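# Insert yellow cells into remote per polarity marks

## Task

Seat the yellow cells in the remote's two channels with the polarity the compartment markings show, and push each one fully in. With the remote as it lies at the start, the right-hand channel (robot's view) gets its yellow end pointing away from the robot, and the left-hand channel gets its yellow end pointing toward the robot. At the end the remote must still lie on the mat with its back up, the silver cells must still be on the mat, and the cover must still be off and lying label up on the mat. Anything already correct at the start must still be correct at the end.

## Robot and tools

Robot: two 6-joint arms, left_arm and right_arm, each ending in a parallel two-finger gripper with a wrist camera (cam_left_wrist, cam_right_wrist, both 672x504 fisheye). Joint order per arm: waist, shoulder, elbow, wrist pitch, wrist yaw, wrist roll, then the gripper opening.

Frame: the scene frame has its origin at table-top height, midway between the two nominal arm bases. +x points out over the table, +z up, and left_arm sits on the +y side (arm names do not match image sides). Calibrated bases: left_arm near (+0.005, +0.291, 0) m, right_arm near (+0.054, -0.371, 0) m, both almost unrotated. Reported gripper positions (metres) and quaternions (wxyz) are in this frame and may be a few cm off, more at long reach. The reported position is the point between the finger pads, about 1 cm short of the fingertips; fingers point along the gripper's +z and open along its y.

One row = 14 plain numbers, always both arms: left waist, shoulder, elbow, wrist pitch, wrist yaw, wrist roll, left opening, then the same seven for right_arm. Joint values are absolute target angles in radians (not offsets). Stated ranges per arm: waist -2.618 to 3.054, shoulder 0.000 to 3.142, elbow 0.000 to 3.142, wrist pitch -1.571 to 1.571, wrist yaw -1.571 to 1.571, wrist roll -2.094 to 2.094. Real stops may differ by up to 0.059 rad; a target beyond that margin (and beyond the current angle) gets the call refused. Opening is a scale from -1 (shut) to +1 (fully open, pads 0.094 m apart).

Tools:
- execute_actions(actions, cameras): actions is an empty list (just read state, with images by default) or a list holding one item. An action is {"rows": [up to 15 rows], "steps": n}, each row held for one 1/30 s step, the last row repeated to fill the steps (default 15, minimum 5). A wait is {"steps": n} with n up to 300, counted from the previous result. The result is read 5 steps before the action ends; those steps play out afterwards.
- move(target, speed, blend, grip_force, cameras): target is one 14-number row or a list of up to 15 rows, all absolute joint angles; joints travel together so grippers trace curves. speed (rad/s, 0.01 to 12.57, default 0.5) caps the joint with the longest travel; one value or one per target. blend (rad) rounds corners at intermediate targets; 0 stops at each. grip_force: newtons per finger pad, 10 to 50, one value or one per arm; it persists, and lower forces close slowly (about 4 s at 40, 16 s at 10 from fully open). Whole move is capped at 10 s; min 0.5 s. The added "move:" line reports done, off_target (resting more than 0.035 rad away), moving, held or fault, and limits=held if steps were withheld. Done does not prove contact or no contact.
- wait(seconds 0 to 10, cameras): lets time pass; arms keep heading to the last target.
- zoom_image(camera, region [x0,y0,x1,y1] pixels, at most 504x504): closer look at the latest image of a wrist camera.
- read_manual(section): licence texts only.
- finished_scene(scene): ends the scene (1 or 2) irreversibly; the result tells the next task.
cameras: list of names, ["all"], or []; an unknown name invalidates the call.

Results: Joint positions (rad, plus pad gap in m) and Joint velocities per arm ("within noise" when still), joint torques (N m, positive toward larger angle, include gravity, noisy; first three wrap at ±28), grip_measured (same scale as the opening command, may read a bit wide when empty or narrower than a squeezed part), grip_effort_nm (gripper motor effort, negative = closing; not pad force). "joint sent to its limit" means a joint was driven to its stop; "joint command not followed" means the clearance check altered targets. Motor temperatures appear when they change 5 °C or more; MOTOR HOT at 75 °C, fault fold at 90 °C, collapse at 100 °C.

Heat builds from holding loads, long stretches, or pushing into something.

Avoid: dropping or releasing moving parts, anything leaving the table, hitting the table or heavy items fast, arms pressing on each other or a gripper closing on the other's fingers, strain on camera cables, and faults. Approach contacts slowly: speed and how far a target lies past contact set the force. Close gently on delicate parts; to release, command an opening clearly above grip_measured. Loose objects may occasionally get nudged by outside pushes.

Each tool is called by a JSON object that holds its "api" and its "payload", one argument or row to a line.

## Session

{"api": "execute_actions", "payload": {
  "actions": []
}}

Scene clock: 0.00 s of 4760.00 s.
left_arm: end_effector_position=(+0.2597, +0.2905, +0.3195) grip_measured=+1.000 grip_effort_nm=n/a end_effector_quat_wxyz=(+0.543, -0.180, +0.809, +0.138) | right_arm: end_effector_position=(+0.2483, -0.2477, +0.3210) grip_measured=+1.000 grip_effort_nm=n/a end_effector_quat_wxyz=(+0.582, -0.235, +0.765, +0.141)
Joint positions: left_arm=[-0.658 0.876 1.095 -0.942 -0.971 -0.599 0.094] | right_arm=[0.604 0.486 0.882 -0.683 0.104 -0.029 0.094]
Joint velocities: within noise
Joint torques (N m): no reading
Motor temperatures (°C): left_arm=[25 24 30 24 23 23 28] | right_arm=[26 23 28 27 23 25 22]
Heat: left arm: 30 °C; right arm: 28 °C.
camera_calibration:
cam_left_wrist: T_world_to_cam=[[0.455783, -0.887152, -0.0722699, 0.164144], [-0.778069, -0.357672, -0.51641, 0.486522], [0.432286, 0.291602, -0.853286, 0.177701], [0, 0, 0, 1]] pos_world=[0.226917, 0.267818, 0.414738]
cam_right_wrist: T_world_to_cam=[[0.556474, -0.830528, 0.0236701, -0.348337], [-0.669427, -0.465042, -0.579313, 0.249895], [0.492143, 0.306527, -0.814761, 0.31129], [0, 0, 0, 1]] pos_world=[0.207928, -0.268511, 0.406639]

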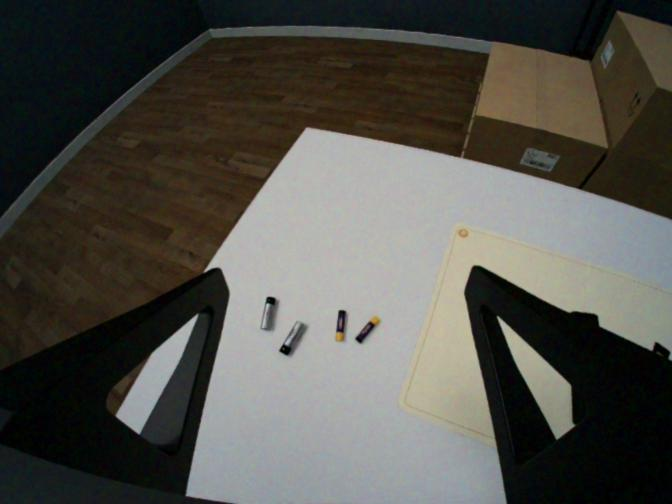

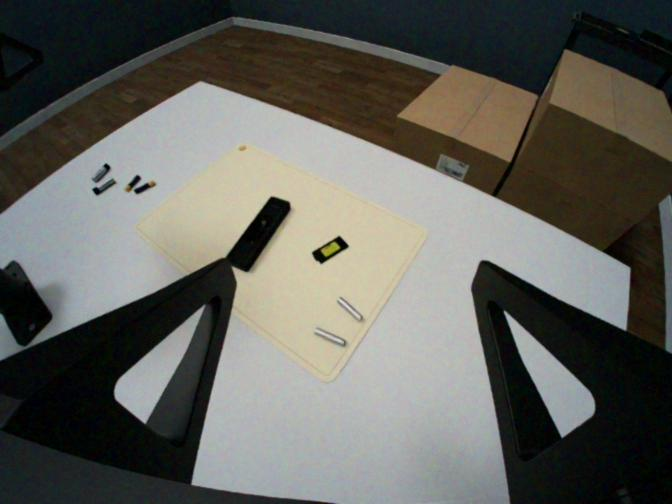

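{"api": "move", "payload": {
  "target": [-0.63,1.7375,1.119,-0.2817,0,0,1,0.604,0.486,0.882,-0.683,0.104,-0.029,1],
  "speed": 1.0,
  "grip_force": [40,50],
  "cameras": ["cam_left_wrist"]
}}

{"api": "zoom_image", "payload": {
  "camera": "cam_left_wrist",
  "region": [270, 170, 410, 310]
}}

Scene clock: 2.40 s of 4760.00 s.
left_arm: end_effector_position=(+0.3701, +0.0400, +0.0794) grip_measured=+1.000 grip_effort_nm=0.00 end_effector_quat_wxyz=(+0.298, +0.280, +0.908, -0.088) | right_arm: end_effector_position=(+0.2483, -0.2477, +0.3210) grip_measured=+1.000 grip_effort_nm=-0.01 end_effector_quat_wxyz=(+0.582, -0.235, +0.765, +0.141)
Joint positions: left_arm=[-0.638 1.732 1.095 -0.302 -0.013 -0.007 0.094] | right_arm=[0.604 0.486 0.882 -0.683 0.104 -0.029 0.094]
Joint torques (N m): left_arm=[0.59 -7.95 10.63 1.61 0.11 0.06] | right_arm=[0.08 2.48 6.41 2.18 0.02 0.03]
Heat: left arm: 30 °C; right arm: 28 °C.
Kept back: nothing.
grip_force (N): 40, 50
move: done
camera_calibration:
cam_left_wrist: T_world_to_cam=[[-0.567118, -0.821881, -0.0537508, 0.248718], [-0.823411, 0.567281, 0.0136402, 0.296517], [0.0192812, 0.0519946, -0.998461, 0.172098], [0, 0, 0, 1]] pos_world=[0.38189, 0.0272599, 0.181157]
Images, in order (width x height): cam_left_wrist 672x504.

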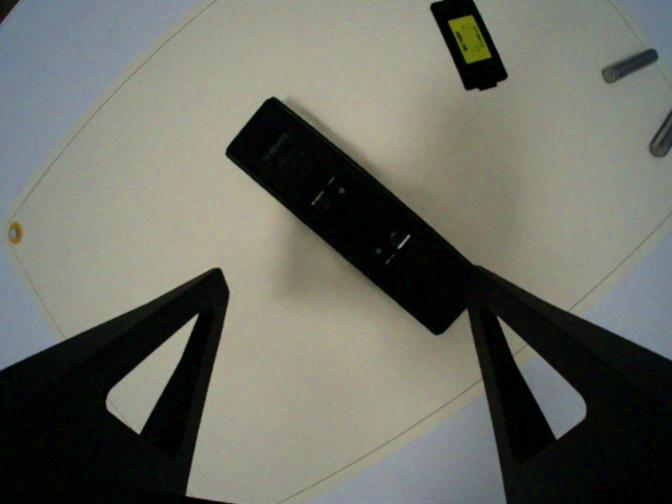

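Scaled by 3.600 from the camera's 672x504 image, which has a finer 960x720 frame.

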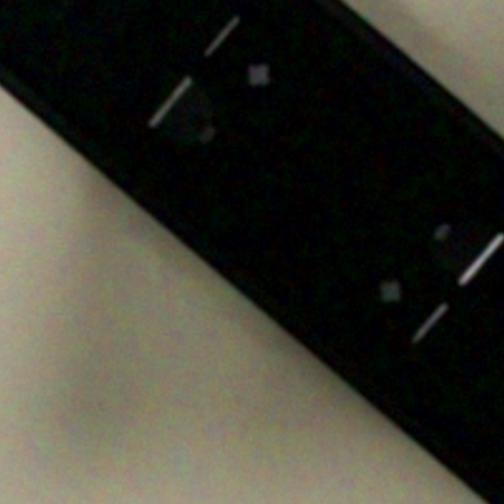

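{"api": "move", "payload": {
  "target": [0.02,1.8,1.38,-1.11,0,0.298,-0.5,0.604,0.486,0.882,-0.683,0.104,-0.029,1],
  "speed": 1.0,
  "cameras": ["cam_left_wrist"]
}}

{"api": "zoom_image", "payload": {
  "camera": "cam_left_wrist",
  "region": [210, 130, 462, 382]
}}

Scene clock: 6.33 s of 4760.00 s.
left_arm: end_effector_position=(+0.3383, +0.3101, +0.0797) grip_measured=-0.497 grip_effort_nm=-0.15 end_effector_quat_wxyz=(+0.021, +0.119, +0.993, +0.007) | right_arm: end_effector_position=(+0.2483, -0.2477, +0.3210) grip_measured=+1.000 grip_effort_nm=-0.01 end_effector_quat_wxyz=(+0.582, -0.235, +0.765, +0.141)
Joint positions: left_arm=[0.023 1.781 1.354 -1.099 -0.006 0.29 0.024] | right_arm=[0.604 0.486 0.882 -0.683 0.104 -0.029 0.094]
Joint torques (N m): left_arm=[-0.23 -6.69 10.04 0.23 0.06 0.11] | right_arm=[0.08 2.48 6.42 2.18 0.02 0.03]
Heat: left arm: 31 °C; right arm: 30 °C.
Kept back: nothing.
grip_force (N): 40, 50
move: done
camera_calibration:
cam_left_wrist: T_world_to_cam=[[-0.266852, -0.962242, -0.0536668, 0.394741], [-0.80047, 0.19029, 0.568363, 0.182009], [-0.536691, 0.194628, -0.821026, 0.288716], [0, 0, 0, 1]] pos_world=[0.405982, 0.289009, 0.154781]
Images, in order (width x height): cam_left_wrist 672x504.

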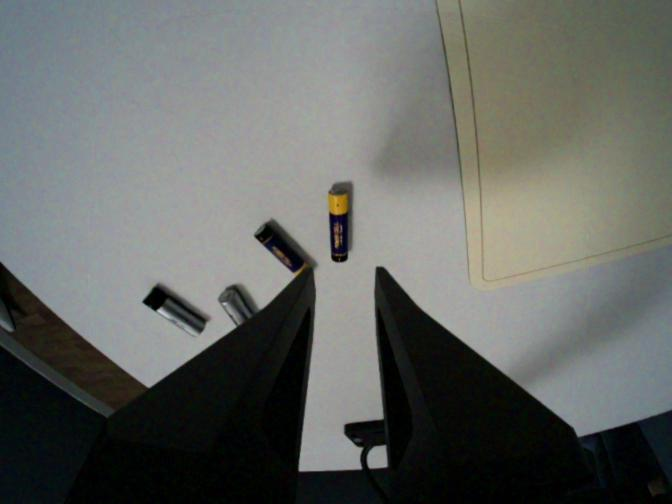

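Scaled by 2.000 from the camera's 672x504 image, which has a finer 960x720 frame.

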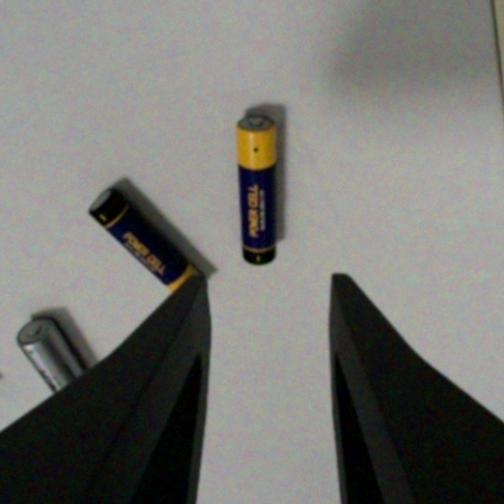

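{"api": "move", "payload": {
  "target": [0.058,1.8375,1.205,-0.934,0,0.337,-0.5,0.604,0.486,0.882,-0.683,0.104,-0.029,1],
  "speed": 0.4,
  "cameras": ["cam_left_wrist"]
}}

{"api": "zoom_image", "payload": {
  "camera": "cam_left_wrist",
  "region": [210, 130, 462, 382]
}}

Scene clock: 8.07 s of 4760.00 s.
left_arm: end_effector_position=(+0.3257, +0.3190, +0.0308) grip_measured=-0.497 grip_effort_nm=-0.15 end_effector_quat_wxyz=(+0.001, +0.123, +0.992, +0.003) | right_arm: end_effector_position=(+0.2483, -0.2477, +0.3210) grip_measured=+1.000 grip_effort_nm=-0.01 end_effector_quat_wxyz=(+0.582, -0.235, +0.765, +0.141)
Joint positions: left_arm=[0.053 1.826 1.21 -0.951 -0.006 0.329 0.024] | right_arm=[0.604 0.486 0.882 -0.683 0.104 -0.029 0.094]
Joint torques (N m): left_arm=[0.35 -7.45 6.53 0.45 0.05 0.11] | right_arm=[0.08 2.48 6.42 2.18 0.02 0.04]
Heat: left arm: 31 °C; right arm: 30 °C.
Kept back: nothing.
grip_force (N): 40, 50
move: done
camera_calibration:
cam_left_wrist: T_world_to_cam=[[-0.277637, -0.959823, -0.0407104, 0.399539], [-0.774717, 0.198633, 0.600298, 0.185965], [-0.568094, 0.198204, -0.798739, 0.248487], [0, 0, 0, 1]] pos_world=[0.396161, 0.297296, 0.103107]
Images, in order (width x height): cam_left_wrist 672x504.

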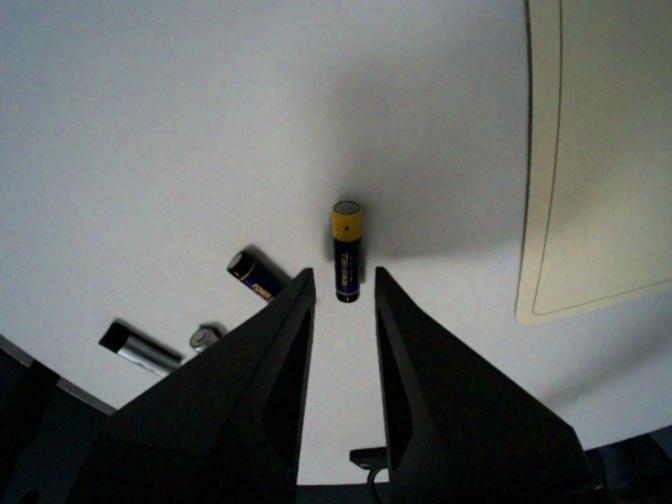

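Scaled by 2.000 from the camera's 672x504 image, which has a finer 960x720 frame.

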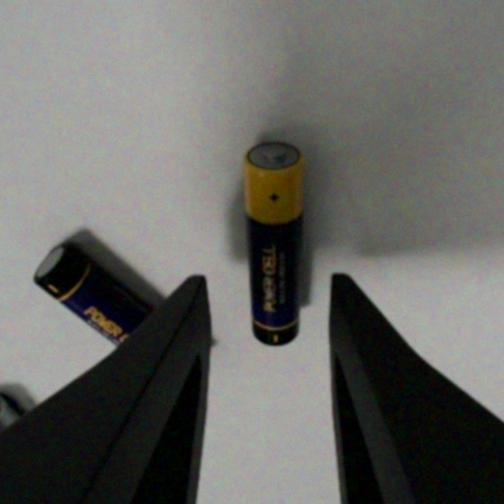

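{"api": "move", "payload": {
  "target": [
    [0.058,1.8375,1.205,-0.934,0,0.337,-0.63,0.604,0.486,0.882,-0.683,0.104,-0.029,1],
    [0.058,1.854,1.179,-0.883,0,0.337,-0.63,0.604,0.486,0.882,-0.683,0.104,-0.029,1]
  ],
  "speed": 0.2,
  "cameras": ["cam_left_wrist"]
}}

{"api": "zoom_image", "payload": {
  "camera": "cam_left_wrist",
  "region": [210, 130, 462, 382]
}}

Scene clock: 9.87 s of 4760.00 s.
left_arm: end_effector_position=(+0.3299, +0.3193, +0.0223) grip_measured=-0.627 grip_effort_nm=-0.15 end_effector_quat_wxyz=(+0.010, +0.123, +0.992, +0.005) | right_arm: end_effector_position=(+0.2483, -0.2477, +0.3210) grip_measured=+1.000 grip_effort_nm=-0.01 end_effector_quat_wxyz=(+0.582, -0.235, +0.765, +0.141)
Joint positions: left_arm=[0.053 1.838 1.189 -0.9 -0.006 0.329 0.018] | right_arm=[0.604 0.486 0.882 -0.683 0.104 -0.029 0.094]
Joint torques (N m): left_arm=[0.36 -7.12 6.12 0.51 0.08 0.09] | right_arm=[0.08 2.48 6.41 2.19 0.02 0.03]
Heat: left arm: 31 °C; right arm: 31 °C.
Kept back: nothing.
grip_force (N): 40, 50
move: done
camera_calibration:
cam_left_wrist: T_world_to_cam=[[-0.277175, -0.959673, -0.0469247, 0.400621], [-0.785034, 0.198036, 0.586944, 0.198161], [-0.553981, 0.199524, -0.808267, 0.239214], [0, 0, 0, 1]] pos_world=[0.399126, 0.297493, 0.0958385]
Images, in order (width x height): cam_left_wrist 672x504.

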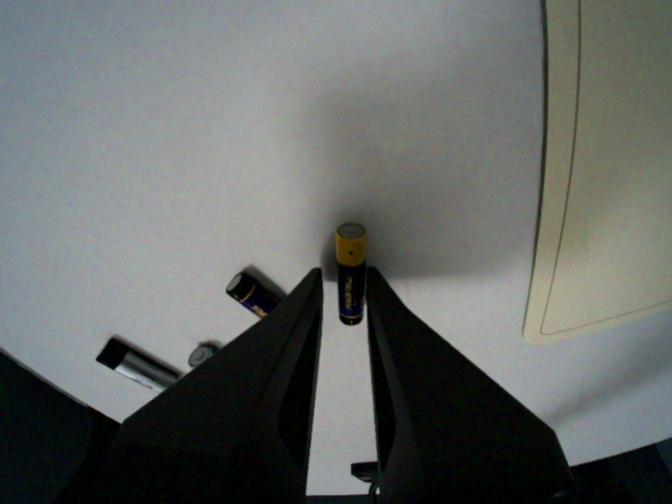

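Scaled by 2.000 from the camera's 672x504 image, which has a finer 960x720 frame.

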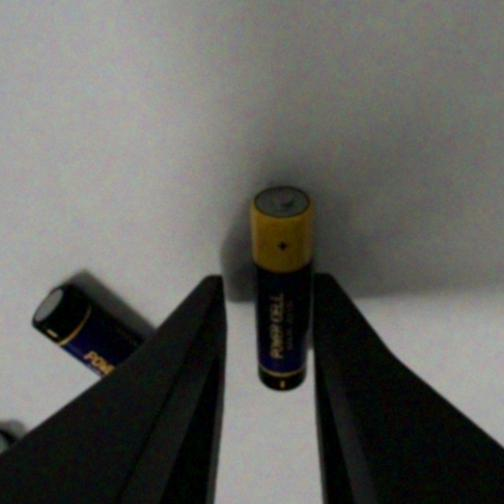

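{"api": "move", "payload": {
  "target": [
    [0.058,1.861,1.179,-0.883,0,0.337,-0.63,0.604,0.486,0.882,-0.683,0.104,-0.029,1],
    [0.058,1.861,1.179,-0.883,0,0.337,-0.85,0.604,0.486,0.882,-0.683,0.104,-0.029,1]
  ],
  "speed": 0.2,
  "grip_force": [30,50],
  "cameras": ["cam_left_wrist"]
}}

{"api": "zoom_image", "payload": {
  "camera": "cam_left_wrist",
  "region": [250, 180, 450, 380]
}}

Scene clock: 11.47 s of 4760.00 s.
left_arm: end_effector_position=(+0.3295, +0.3193, +0.0205) grip_measured=-0.781 grip_effort_nm=-0.62 end_effector_quat_wxyz=(+0.007, +0.123, +0.992, +0.005) | right_arm: end_effector_position=(+0.2483, -0.2477, +0.3210) grip_measured=+1.000 grip_effort_nm=-0.01 end_effector_quat_wxyz=(+0.582, -0.235, +0.765, +0.141)
Joint positions: left_arm=[0.053 1.844 1.189 -0.899 -0.006 0.329 0.01] | right_arm=[0.604 0.486 0.882 -0.683 0.104 -0.029 0.094]
Joint torques (N m): left_arm=[0.43 -6.97 6.06 0.47 0.07 0.1] | right_arm=[0.08 2.48 6.42 2.19 0.02 0.04]
Motor temperatures (°C): left_arm=[25 25 31 24 23 23 28] | right_arm=[26 23 29 32 23 25 22]
Heat: left arm: 31 °C; right arm: 32 °C.
Kept back: nothing.
grip_force (N): 30, 50
move: done
camera_calibration:
cam_left_wrist: T_world_to_cam=[[-0.277485, -0.959674, -0.0450329, 0.400468], [-0.781863, 0.198336, 0.591061, 0.197726], [-0.558294, 0.19922, -0.805369, 0.238974], [0, 0, 0, 1]] pos_world=[0.399136, 0.297494, 0.0936289]
Images, in order (width x height): cam_left_wrist 672x504.

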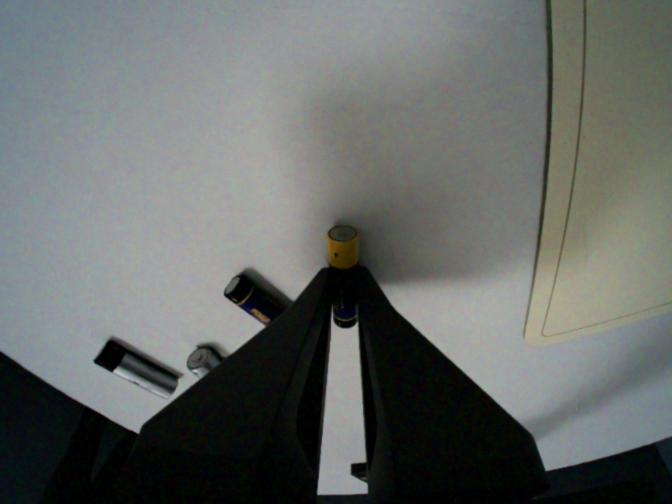

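Scaled by 2.520 from the camera's 672x504 image, which has a finer 960x720 frame.

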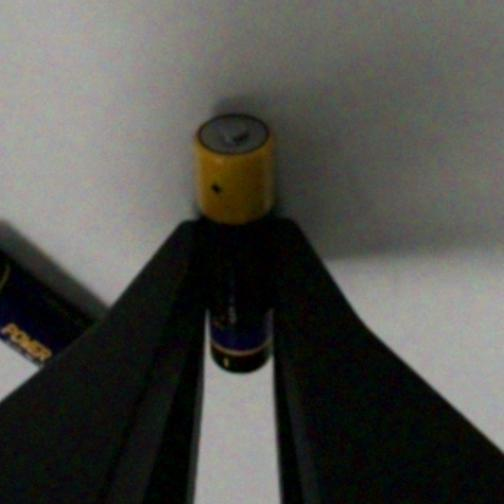

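{"api": "move", "payload": {
  "target": [
    [0.03,1.78,1.33,-1.07,0,0.3,-0.85,0.604,0.486,0.882,-0.683,0.104,-0.029,1],
    [-0.637,2.483,2.319,-1.399,0,-0.868,-0.85,0.604,0.486,0.882,-0.683,0.104,-0.029,1]
  ],
  "speed": 0.7,
  "blend": 0.05,
  "cameras": ["cam_left_wrist"]
}}

{"api": "zoom_image", "payload": {
  "camera": "cam_left_wrist",
  "region": [270, 170, 430, 330]
}}

Scene clock: 14.53 s of 4760.00 s.
left_arm: end_effector_position=(+0.3984, +0.0140, +0.0531) grip_measured=-0.782 grip_effort_nm=-0.66 end_effector_quat_wxyz=(+0.006, -0.122, +0.992, -0.007) | right_arm: end_effector_position=(+0.2483, -0.2477, +0.3210) grip_measured=+1.000 grip_effort_nm=-0.01 end_effector_quat_wxyz=(+0.582, -0.235, +0.765, +0.141)
Joint positions: left_arm=[-0.643 2.459 2.293 -1.386 0.001 -0.859 0.01] | right_arm=[0.604 0.486 0.882 -0.683 0.104 -0.029 0.094]
Joint torques (N m): left_arm=[0.49 -12.03 10.13 0.18 -0.02 -0.05] | right_arm=[0.08 2.48 6.42 2.19 0.02 0.04]
Heat: left arm: 31 °C; right arm: 32 °C.
Kept back: nothing.
grip_force (N): 30, 50
move: done
camera_calibration:
cam_left_wrist: T_world_to_cam=[[0.209245, -0.97768, -0.0189451, -0.0669679], [-0.785351, -0.179562, 0.592436, 0.299428], [-0.582615, -0.109086, -0.805394, 0.378431], [0, 0, 0, 1]] pos_world=[0.469649, 0.0295742, 0.126125]
Images, in order (width x height): cam_left_wrist 672x504.

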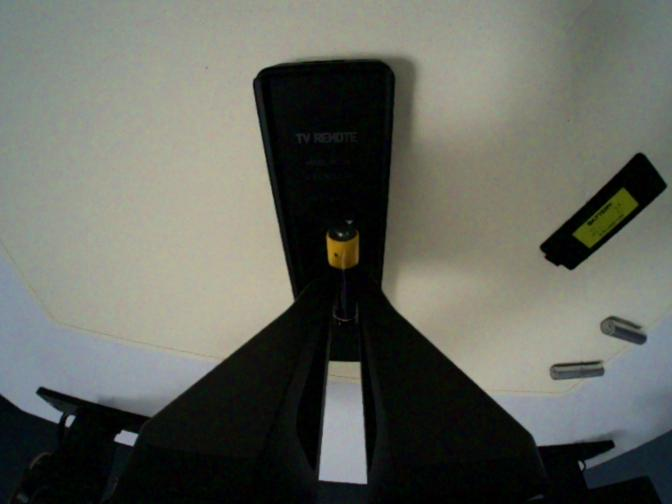

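Scaled by 3.150 from the camera's 672x504 image, which has a finer 960x720 frame.

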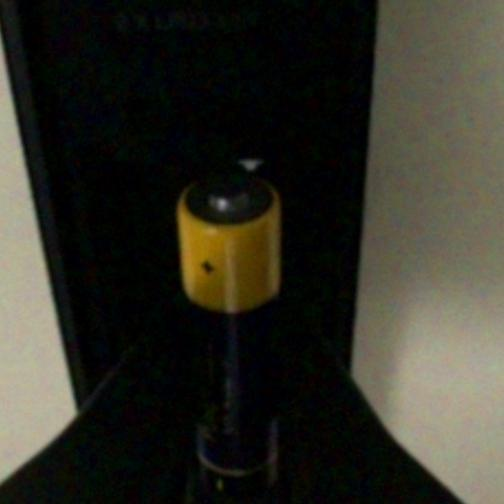

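{"api": "move", "payload": {
  "target": [-0.656,2.422,2.238,-1.340,0,-0.872,-0.85,0.604,0.486,0.882,-0.683,0.104,-0.029,1],
  "speed": 0.2,
  "cameras": ["cam_left_wrist"]
}}

{"api": "zoom_image", "payload": {
  "camera": "cam_left_wrist",
  "region": [270, 170, 430, 330]
}}

Scene clock: 16.63 s of 4760.00 s.
left_arm: end_effector_position=(+0.3941, +0.0128, +0.0415) grip_measured=-0.782 grip_effort_nm=-0.66 end_effector_quat_wxyz=(+0.001, -0.121, +0.993, -0.002) | right_arm: end_effector_position=(+0.2483, -0.2477, +0.3210) grip_measured=+1.000 grip_effort_nm=-0.01 end_effector_quat_wxyz=(+0.582, -0.235, +0.765, +0.141)
Joint positions: left_arm=[-0.65 2.459 2.247 -1.354 0.001 -0.863 0.01] | right_arm=[0.604 0.486 0.882 -0.683 0.104 -0.029 0.094]
Joint torques (N m): left_arm=[-0.59 -17.61 6.75 0.4 -0.02 -0.08] | right_arm=[0.08 2.48 6.42 2.18 0.02 0.04]
Heat: left arm: 32 °C; right arm: 33 °C.
Kept back: nothing.
grip_force (N): 30, 50
move: off_target (left_arm); left_arm: the shoulder is farthest, 0.037 rad from its target
camera_calibration:
cam_left_wrist: T_world_to_cam=[[0.205988, -0.978123, -0.0290708, -0.065667], [-0.779268, -0.181934, 0.599701, 0.299993], [-0.591871, -0.100877, -0.799696, 0.369795], [0, 0, 0, 1]] pos_world=[0.466173, 0.0276524, 0.113908]
Images, in order (width x height): cam_left_wrist 672x504.

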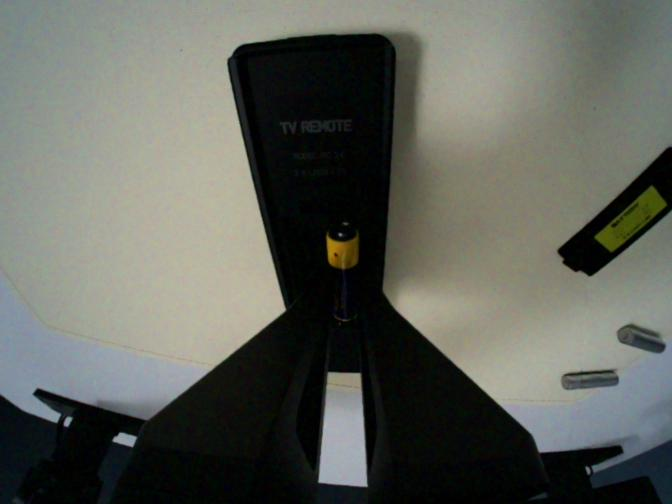

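Scaled by 3.150 from the camera's 672x504 image, which has a finer 960x720 frame.

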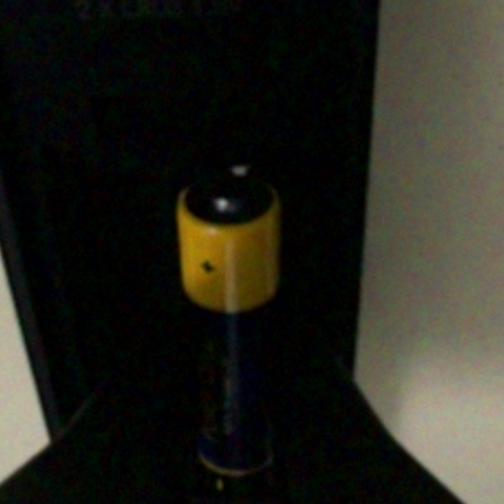

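{"api": "move", "payload": {
  "target": [
    [-0.656,2.422,2.238,-1.333,0.018,-0.872,-0.85,0.604,0.486,0.882,-0.683,0.104,-0.029,1],
    [-0.656,2.422,2.238,-1.333,0.018,-0.872,-0.68,0.604,0.486,0.882,-0.683,0.104,-0.029,1]
  ],
  "speed": 0.2,
  "cameras": ["cam_left_wrist"]
}}

{"api": "zoom_image", "payload": {
  "camera": "cam_left_wrist",
  "region": [270, 170, 430, 330]
}}

Scene clock: 18.33 s of 4760.00 s.
left_arm: end_effector_position=(+0.3943, +0.0102, +0.0415) grip_measured=-0.683 grip_effort_nm=0.16 end_effector_quat_wxyz=(+0.000, -0.121, +0.993, -0.009) | right_arm: end_effector_position=(+0.2483, -0.2477, +0.3210) grip_measured=+1.000 grip_effort_nm=-0.01 end_effector_quat_wxyz=(+0.582, -0.235, +0.765, +0.141)
Joint positions: left_arm=[-0.65 2.459 2.247 -1.347 0.013 -0.864 0.015] | right_arm=[0.604 0.486 0.882 -0.683 0.104 -0.029 0.094]
Joint torques (N m): left_arm=[-0.55 -17.5 6.72 0.45 0.07 -0.07] | right_arm=[0.08 2.48 6.42 2.18 0.02 0.04]
Heat: left arm: 32 °C; right arm: 33 °C.
Kept back: nothing.
grip_force (N): 30, 50
move: off_target (left_arm); target 2's new numbers were sent with left_arm's shoulder 0.037 rad from that target; left_arm: the shoulder is farthest, 0.037 rad from its target
camera_calibration:
cam_left_wrist: T_world_to_cam=[[0.206209, -0.978374, -0.0162135, -0.0690294], [-0.778544, -0.174084, 0.602962, 0.29918], [-0.592745, -0.111713, -0.797605, 0.37], [0, 0, 0, 1]] pos_world=[0.466475, 0.0258797, 0.1136]
Images, in order (width x height): cam_left_wrist 672x504.

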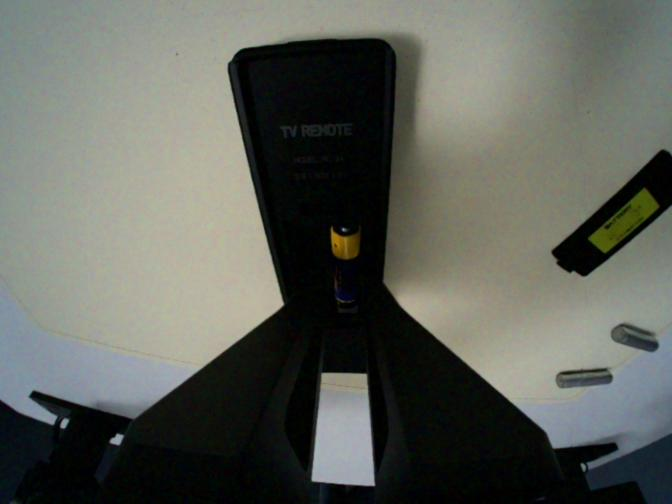

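Scaled by 3.150 from the camera's 672x504 image, which has a finer 960x720 frame.

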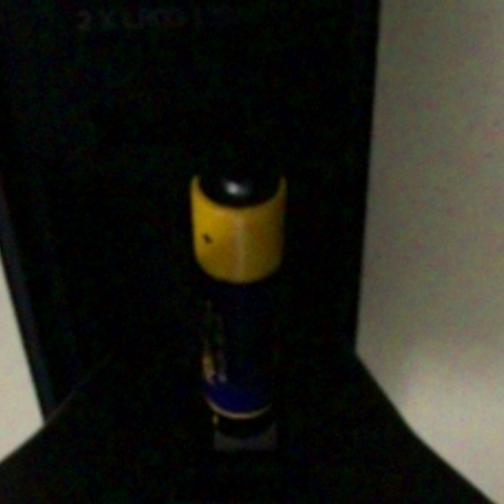

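{"api": "move", "payload": {
  "target": [
    [-0.656,2.43,2.34,-1.44,0.0,-0.872,-0.68,0.604,0.486,0.882,-0.683,0.104,-0.029,1],
    [-0.630,1.7375,1.119,-0.2817,0,0,-1,0.604,0.486,0.882,-0.683,0.104,-0.029,1]
  ],
  "speed": [0.25,0.9],
  "cameras": ["cam_left_wrist"]
}}

{"api": "zoom_image", "payload": {
  "camera": "cam_left_wrist",
  "region": [280, 170, 410, 300]
}}

Scene clock: 23.00 s of 4760.00 s.
left_arm: end_effector_position=(+0.3754, +0.0322, +0.0766) grip_measured=-0.989 grip_effort_nm=-0.58 end_effector_quat_wxyz=(+0.294, +0.283, +0.908, -0.097) | right_arm: end_effector_position=(+0.2483, -0.2477, +0.3210) grip_measured=+1.000 grip_effort_nm=-0.01 end_effector_quat_wxyz=(+0.582, -0.235, +0.765, +0.141)
Joint positions: left_arm=[-0.637 1.769 1.129 -0.302 0.007 -0.006 0.001] | right_arm=[0.604 0.486 0.882 -0.683 0.104 -0.029 0.094]
Joint torques (N m): left_arm=[0.49 -11.79 7.27 1.61 -0.08 0.11] | right_arm=[0.08 2.48 6.42 2.18 0.02 0.04]
Heat: left arm: 32 °C; right arm: 34 °C.
Kept back: nothing.
grip_force (N): 30, 50
move: done
camera_calibration:
cam_left_wrist: T_world_to_cam=[[-0.577078, -0.81582, -0.037657, 0.247545], [-0.816646, 0.576908, 0.0163405, 0.302245], [0.00839373, 0.0401822, -0.999157, 0.17412], [0, 0, 0, 1]] pos_world=[0.388219, 0.0205886, 0.178357]
Images, in order (width x height): cam_left_wrist 672x504.

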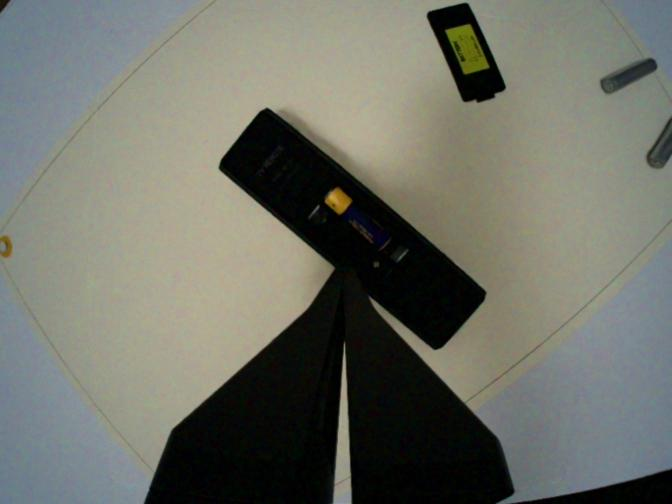

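Scaled by 3.877 from the camera's 672x504 image, which has a finer 960x720 frame.

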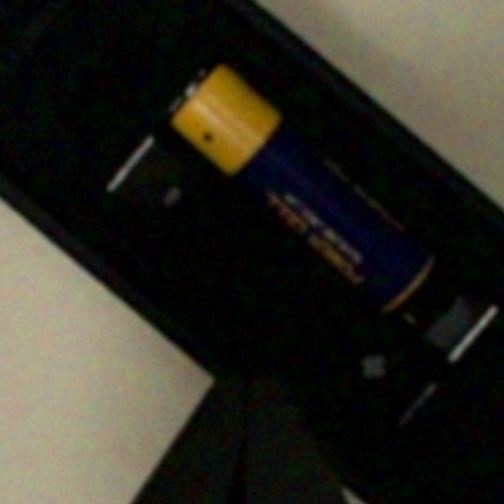

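{"api": "move", "payload": {
  "target": [
    [-0.642,2.44,2.33,-1.40,0,-0.872,-1,0.604,0.486,0.882,-0.683,0.104,-0.029,1],
    [-0.642,2.478,2.238,-1.312,0,-0.872,-1,0.604,0.486,0.882,-0.683,0.104,-0.029,1]
  ],
  "speed": [0.9,0.3],
  "cameras": ["cam_left_wrist"]
}}

{"api": "zoom_image", "payload": {
  "camera": "cam_left_wrist",
  "region": [260, 170, 440, 350]
}}

Scene clock: 26.37 s of 4760.00 s.
left_arm: end_effector_position=(+0.4013, +0.0143, +0.0396) grip_measured=-0.989 grip_effort_nm=-0.57 end_effector_quat_wxyz=(+0.006, -0.127, +0.992, -0.011) | right_arm: end_effector_position=(+0.2483, -0.2477, +0.3210) grip_measured=+1.000 grip_effort_nm=-0.01 end_effector_quat_wxyz=(+0.582, -0.235, +0.765, +0.141)
Joint positions: left_arm=[-0.637 2.461 2.243 -1.329 0.007 -0.864 0.001] | right_arm=[0.604 0.486 0.882 -0.683 0.104 -0.029 0.094]
Joint torques (N m): left_arm=[-0.4 -12.55 7.15 0.5 -0.05 -0.04] | right_arm=[0.08 2.48 6.42 2.18 0.02 0.04]
Heat: left arm: 32 °C; right arm: 35 °C.
Kept back: nothing.
grip_force (N): 30, 50
move: done
camera_calibration:
cam_left_wrist: T_world_to_cam=[[0.219519, -0.975545, -0.0111215, -0.0719893], [-0.783751, -0.183127, 0.593464, 0.309077], [-0.580987, -0.12156, -0.804784, 0.368855], [0, 0, 0, 1]] pos_world=[0.472343, 0.0312096, 0.112623]
Images, in order (width x height): cam_left_wrist 672x504.

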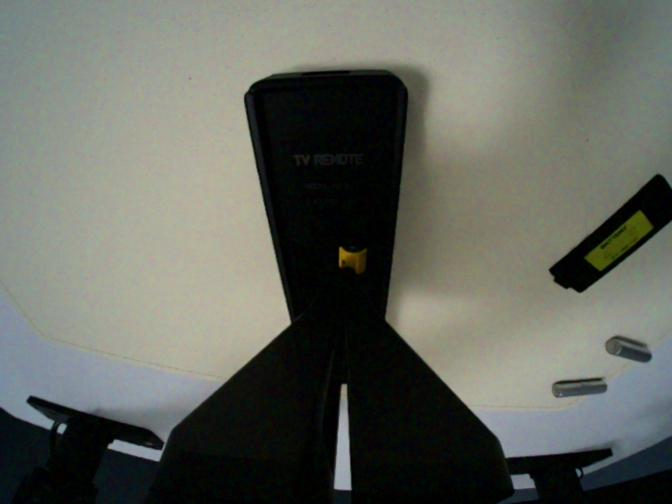

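Scaled by 2.800 from the camera's 672x504 image, which has a finer 960x720 frame.

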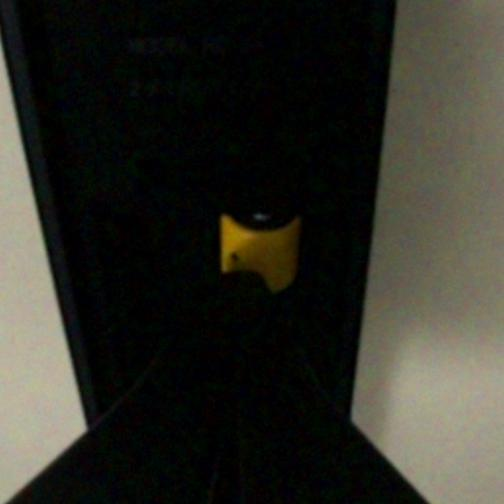

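{"api": "move", "payload": {
  "target": [-0.649,2.478,2.245,-1.312,0,-0.872,-1,0.604,0.486,0.882,-0.683,0.104,-0.029,1],
  "speed": 0.2,
  "cameras": ["cam_left_wrist"]
}}

{"api": "zoom_image", "payload": {
  "camera": "cam_left_wrist",
  "region": [260, 170, 440, 350]
}}

Scene clock: 27.37 s of 4760.00 s.
left_arm: end_effector_position=(+0.4004, +0.0124, +0.0396) grip_measured=-0.989 grip_effort_nm=-0.58 end_effector_quat_wxyz=(+0.007, -0.125, +0.992, -0.011) | right_arm: end_effector_position=(+0.2483, -0.2477, +0.3210) grip_measured=+1.000 grip_effort_nm=-0.01 end_effector_quat_wxyz=(+0.582, -0.235, +0.765, +0.141)
Joint positions: left_arm=[-0.641 2.461 2.243 -1.327 0.007 -0.864 0.001] | right_arm=[0.604 0.486 0.882 -0.683 0.104 -0.029 0.094]
Joint torques (N m): left_arm=[-0.62 -12.51 7.87 0.48 -0.08 -0.07] | right_arm=[0.08 2.47 6.42 2.18 0.02 0.04]
Heat: left arm: 32 °C; right arm: 35 °C.
Kept back: nothing.
grip_force (N): 30, 50
move: done
camera_calibration:
cam_left_wrist: T_world_to_cam=[[0.215413, -0.976472, -0.0100328, -0.0720049], [-0.785274, -0.179323, 0.592611, 0.308629], [-0.580467, -0.119777, -0.805426, 0.367934], [0, 0, 0, 1]] pos_world=[0.471442, 0.0291035, 0.112724]
Images, in order (width x height): cam_left_wrist 672x504.

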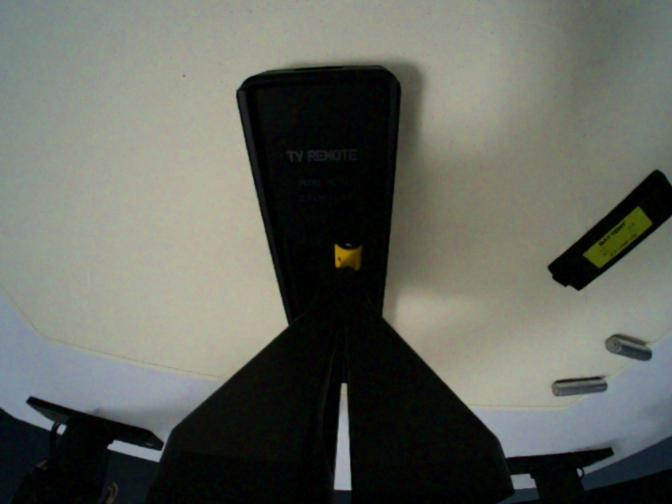

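Scaled by 2.800 from the camera's 672x504 image, which has a finer 960x720 frame.

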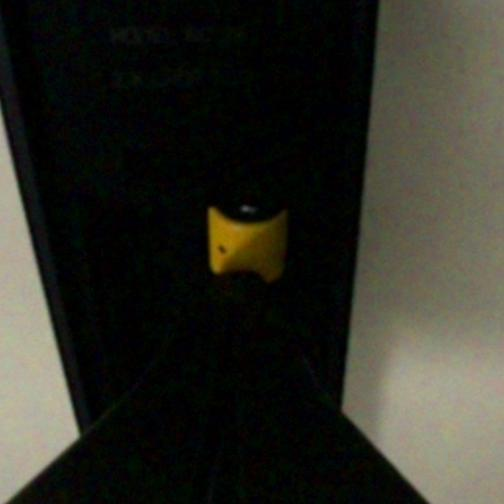

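Centered. Press down.

{"api": "move", "payload": {
  "target": [
    [-0.649,2.478,2.22,-1.285,0,-0.872,-1,0.604,0.486,0.882,-0.683,0.104,-0.029,1],
    [-0.649,2.478,2.19,-1.26,0,-0.872,-1,0.604,0.486,0.882,-0.683,0.104,-0.029,1]
  ],
  "speed": 0.1
}}

{"api": "move", "payload": {
  "target": [-0.649,2.478,2.15,-1.225,0,-0.872,-1,0.604,0.486,0.882,-0.683,0.104,-0.029,1],
  "speed": 0.1
}}

{"api": "move", "payload": {
  "target": [-0.649,2.485,2.11,-1.195,0,-0.872,-1,0.604,0.486,0.882,-0.683,0.104,-0.029,1],
  "speed": 0.1,
  "cameras": ["cam_left_wrist"]
}}

{"api": "zoom_image", "payload": {
  "camera": "cam_left_wrist",
  "region": [260, 170, 440, 350]
}}

Scene clock: 28.97 s of 4760.00 s.
left_arm: end_effector_position=(+0.4026, +0.0108, +0.0359) grip_measured=-0.989 grip_effort_nm=-0.58 end_effector_quat_wxyz=(+0.011, -0.126, +0.992, -0.015) | right_arm: end_effector_position=(+0.2483, -0.2477, +0.3210) grip_measured=+1.000 grip_effort_nm=-0.01 end_effector_quat_wxyz=(+0.582, -0.235, +0.765, +0.141)
Joint positions: left_arm=[-0.641 2.461 2.228 -1.301 0.007 -0.865 0.001] | right_arm=[0.604 0.486 0.882 -0.683 0.104 -0.029 0.094]
Joint torques (N m): left_arm=[-0.68 -12.56 4.04 0.78 -0.06 -0.05] | right_arm=[0.08 2.48 6.41 2.19 0.02 0.04]
Heat: left arm: 32 °C; right arm: 35 °C.
Kept back: nothing.
grip_force (N): 30, 50
move: off_target (left_arm); left_arm: the wrist pitch is farthest, 0.041 rad from its target

Scene clock: 29.70 s of 4760.00 s.
left_arm: end_effector_position=(+0.4026, +0.0109, +0.0355) grip_measured=-0.989 grip_effort_nm=-0.58 end_effector_quat_wxyz=(+0.015, -0.126, +0.992, -0.019) | right_arm: end_effector_position=(+0.2483, -0.2477, +0.3210) grip_measured=+1.000 grip_effort_nm=-0.01 end_effector_quat_wxyz=(+0.582, -0.235, +0.765, +0.141)
Joint positions: left_arm=[-0.641 2.444 2.194 -1.274 0.007 -0.865 0.001] | right_arm=[0.604 0.486 0.882 -0.683 0.104 -0.029 0.094]
Joint torques (N m): left_arm=[-0.65 -10.96 3.51 0.9 -0.08 -0.06] | right_arm=[0.08 2.47 6.42 2.18 0.02 0.04]
Heat: left arm: 32 °C; right arm: 35 °C.
Kept back: nothing.
grip_force (N): 30, 50
move: off_target (left_arm); left_arm: the wrist pitch is farthest, 0.049 rad from its target

Scene clock: 30.43 s of 4760.00 s.
left_arm: end_effector_position=(+0.4025, +0.0109, +0.0352) grip_measured=-0.989 grip_effort_nm=-0.58 end_effector_quat_wxyz=(+0.019, -0.126, +0.992, -0.022) | right_arm: end_effector_position=(+0.2483, -0.2477, +0.3210) grip_measured=+1.000 grip_effort_nm=-0.01 end_effector_quat_wxyz=(+0.582, -0.235, +0.765, +0.141)
Joint positions: left_arm=[-0.641 2.428 2.164 -1.249 0.007 -0.865 0.001] | right_arm=[0.604 0.486 0.882 -0.683 0.104 -0.029 0.094]
Joint torques (N m): left_arm=[-0.64 -8.84 2.69 0.97 -0.07 -0.06] | right_arm=[0.08 2.47 6.42 2.19 0.02 0.04]
Heat: left arm: 32 °C; right arm: 36 °C.
Kept back: nothing.
grip_force (N): 30, 50
move: off_target (left_arm); left_arm: the shoulder is farthest, 0.057 rad from its target
camera_calibration:
cam_left_wrist: T_world_to_cam=[[0.21687, -0.976097, 0.0142447, -0.075487], [-0.800639, -0.1695, 0.574671, 0.319358], [-0.55852, -0.136034, -0.81826, 0.357238], [0, 0, 0, 1]] pos_world=[0.471587, 0.029045, 0.109863]
Images, in order (width x height): cam_left_wrist 672x504.

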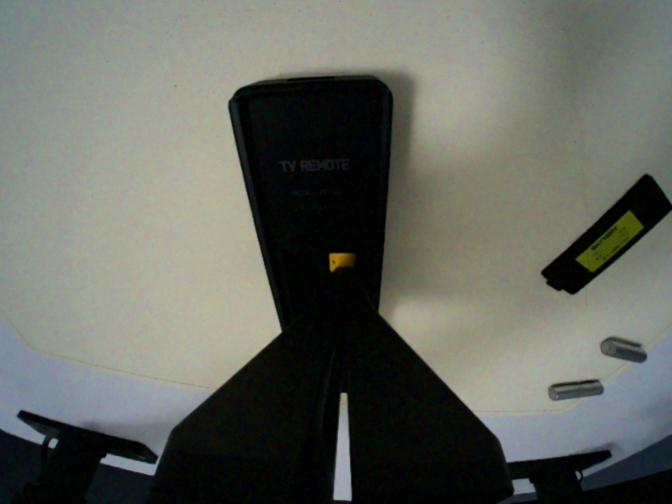

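Scaled by 2.800 from the camera's 672x504 image, which has a finer 960x720 frame.

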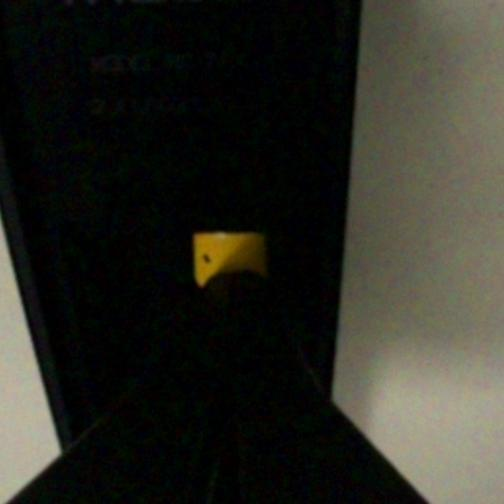

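{"api": "move", "payload": {
  "target": [
    [-0.642,2.44,2.28,-1.38,0,-0.872,-1,0.604,0.486,0.882,-0.683,0.104,-0.029,1],
    [0.165,1.76,1.262,-1.035,0,-0.32,-0.55,0.604,0.486,0.882,-0.683,0.104,-0.029,1]
  ],
  "speed": [0.3,0.9],
  "blend": [0.05,0],
  "grip_force": [40,50],
  "cameras": ["cam_left_wrist"]
}}

{"api": "zoom_image", "payload": {
  "camera": "cam_left_wrist",
  "region": [210, 130, 462, 382]
}}

Scene clock: 33.97 s of 4760.00 s.
left_arm: end_effector_position=(+0.3188, +0.3534, +0.0573) grip_measured=-0.553 grip_effort_nm=0.16 end_effector_quat_wxyz=(+0.002, -0.258, +0.966, -0.001) | right_arm: end_effector_position=(+0.2483, -0.2477, +0.3210) grip_measured=+1.000 grip_effort_nm=-0.01 end_effector_quat_wxyz=(+0.582, -0.235, +0.765, +0.141)
Joint positions: left_arm=[0.167 1.787 1.272 -1.052 0.003 -0.327 0.021] | right_arm=[0.604 0.486 0.882 -0.683 0.104 -0.029 0.094]
Joint torques (N m): left_arm=[-0.09 -10.74 6.41 0.46 -0.01 0.08] | right_arm=[0.08 2.47 6.42 2.19 0.02 0.04]
Heat: left arm: 32 °C; right arm: 36 °C.
Kept back: nothing.
grip_force (N): 40, 50
move: done
camera_calibration:
cam_left_wrist: T_world_to_cam=[[0.468579, -0.882908, -0.0301324, 0.166023], [-0.698256, -0.391043, 0.599603, 0.341919], [-0.541177, -0.259921, -0.79973, 0.412291], [0, 0, 0, 1]] pos_world=[0.384075, 0.387451, 0.129709]
Images, in order (width x height): cam_left_wrist 672x504.

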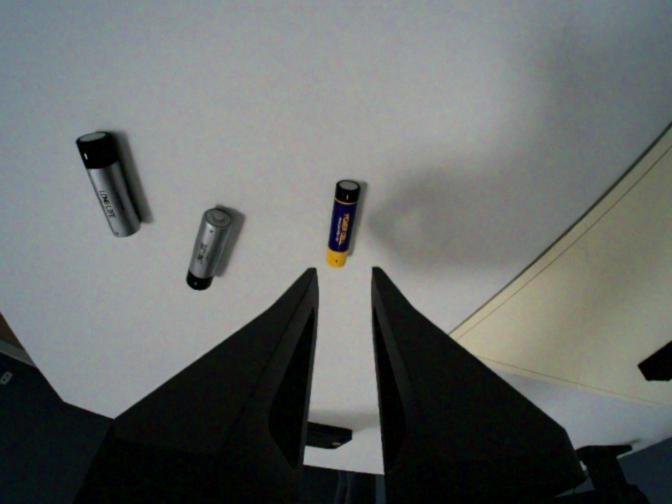

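Scaled by 2.000 from the camera's 672x504 image, which has a finer 960x720 frame.

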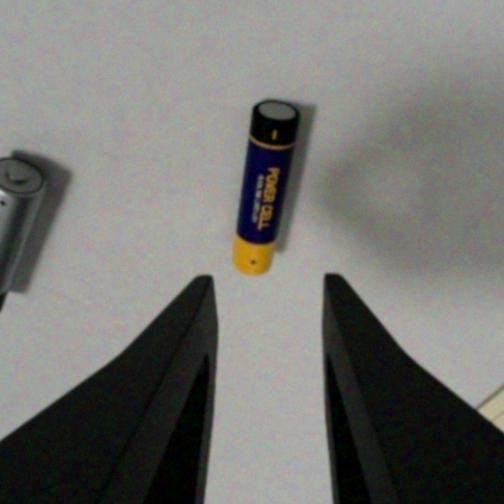

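{"api": "move", "payload": {
  "target": [
    [0.179,1.76,1.262,-1.035,0,-0.157,-0.55,0.604,0.486,0.882,-0.683,0.104,-0.029,1],
    [0.179,1.815,1.186,-0.937,0,-0.157,-0.55,0.604,0.486,0.882,-0.683,0.104,-0.029,1]
  ],
  "speed": 0.3,
  "cameras": ["cam_left_wrist"]
}}

{"api": "zoom_image", "payload": {
  "camera": "cam_left_wrist",
  "region": [210, 130, 462, 382]
}}

Scene clock: 36.53 s of 4760.00 s.
left_arm: end_effector_position=(+0.3161, +0.3538, +0.0343) grip_measured=-0.553 grip_effort_nm=0.16 end_effector_quat_wxyz=(+0.004, -0.180, +0.984, -0.001) | right_arm: end_effector_position=(+0.2483, -0.2477, +0.3210) grip_measured=+1.000 grip_effort_nm=-0.01 end_effector_quat_wxyz=(+0.582, -0.235, +0.765, +0.141)
Joint positions: left_arm=[0.17 1.802 1.193 -0.955 0.003 -0.164 0.021] | right_arm=[0.604 0.486 0.882 -0.683 0.104 -0.029 0.094]
Joint torques (N m): left_arm=[0.65 -7.05 6.37 0.48 -0.03 0.1] | right_arm=[0.08 2.48 6.42 2.18 0.02 0.04]
Heat: left arm: 32 °C; right arm: 36 °C.
Kept back: nothing.
grip_force (N): 40, 50
move: done
camera_calibration:
cam_left_wrist: T_world_to_cam=[[0.3226, -0.946058, -0.0300659, 0.23546], [-0.754183, -0.276106, 0.595796, 0.331133], [-0.571959, -0.169529, -0.802573, 0.370342], [0, 0, 0, 1]] pos_world=[0.385596, 0.37697, 0.107018]
Images, in order (width x height): cam_left_wrist 672x504.

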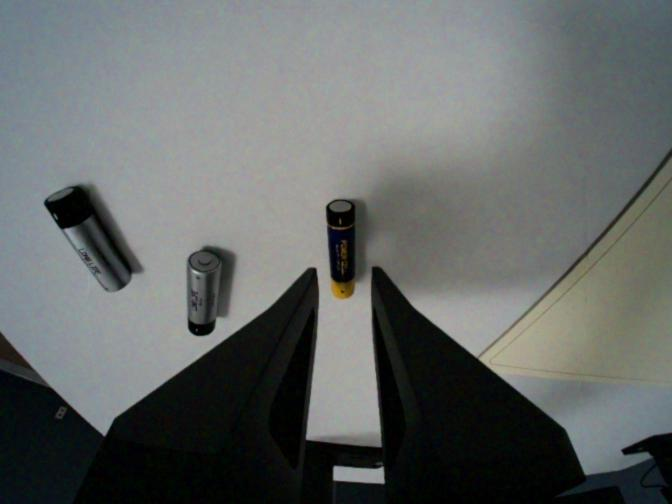

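Scaled by 2.000 from the camera's 672x504 image, which has a finer 960x720 frame.

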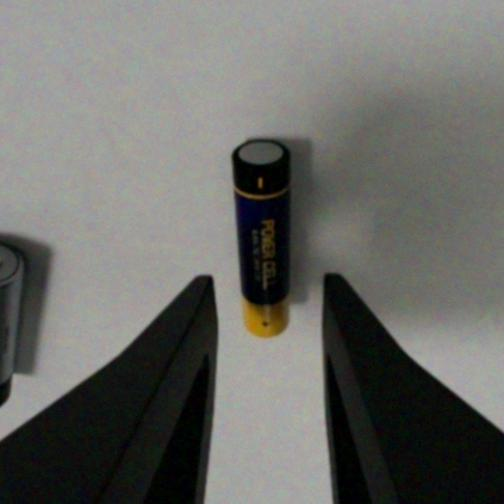

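{"api": "move", "payload": {
  "target": [
    [0.179,1.843,1.161,-0.886,0,-0.157,-0.55,0.604,0.486,0.882,-0.683,0.104,-0.029,1],
    [0.179,1.843,1.161,-0.886,0,-0.157,-0.85,0.604,0.486,0.882,-0.683,0.104,-0.029,1]
  ],
  "speed": 0.2,
  "grip_force": [30,50],
  "cameras": ["cam_left_wrist"]
}}

{"api": "zoom_image", "payload": {
  "camera": "cam_left_wrist",
  "region": [250, 180, 450, 380]
}}

Scene clock: 38.63 s of 4760.00 s.
left_arm: end_effector_position=(+0.3184, +0.3543, +0.0213) grip_measured=-0.782 grip_effort_nm=-0.63 end_effector_quat_wxyz=(+0.005, -0.180, +0.984, -0.001) | right_arm: end_effector_position=(+0.2483, -0.2477, +0.3210) grip_measured=+1.000 grip_effort_nm=-0.01 end_effector_quat_wxyz=(+0.582, -0.235, +0.765, +0.141)
Joint positions: left_arm=[0.17 1.827 1.17 -0.904 0.003 -0.164 0.01] | right_arm=[0.604 0.486 0.882 -0.683 0.104 -0.029 0.094]
Joint velocities: left_arm=[within noise] | right_arm=[-0.002 0.007 -0.046 -0.007 -0.022 0.051 0]
Joint torques (N m): left_arm=[0.68 -6.97 6.06 0.47 -0.02 0.07] | right_arm=[0.08 2.48 6.42 2.18 0.02 0.03]
Motor temperatures (°C): left_arm=[25 29 32 24 23 23 28] | right_arm=[26 23 30 37 23 25 22]
Heat: left arm: 32 °C; right arm: 37 °C.
Kept back: nothing.
grip_force (N): 30, 50
move: done
camera_calibration:
cam_left_wrist: T_world_to_cam=[[0.322677, -0.946039, -0.0298241, 0.234776], [-0.755489, -0.27641, 0.593998, 0.3414], [-0.570189, -0.169138, -0.803913, 0.360625], [0, 0, 0, 1]] pos_world=[0.387791, 0.377469, 0.0941221]
Images, in order (width x height): cam_left_wrist 672x504.

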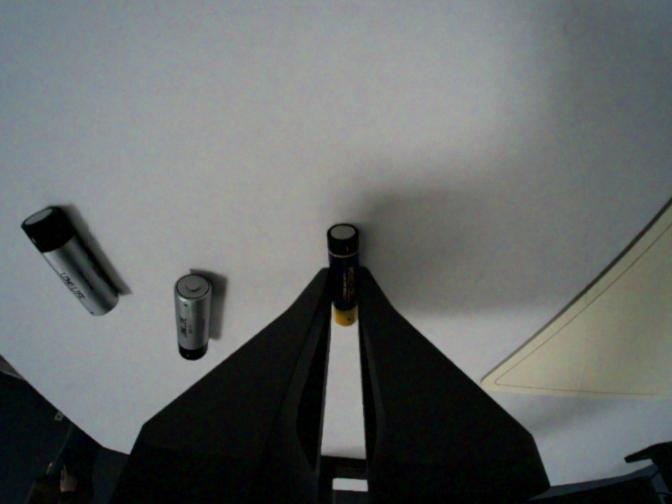

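Scaled by 2.520 from the camera's 672x504 image, which has a finer 960x720 frame.

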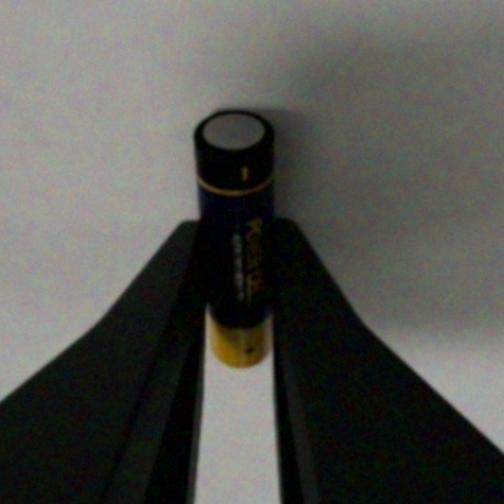

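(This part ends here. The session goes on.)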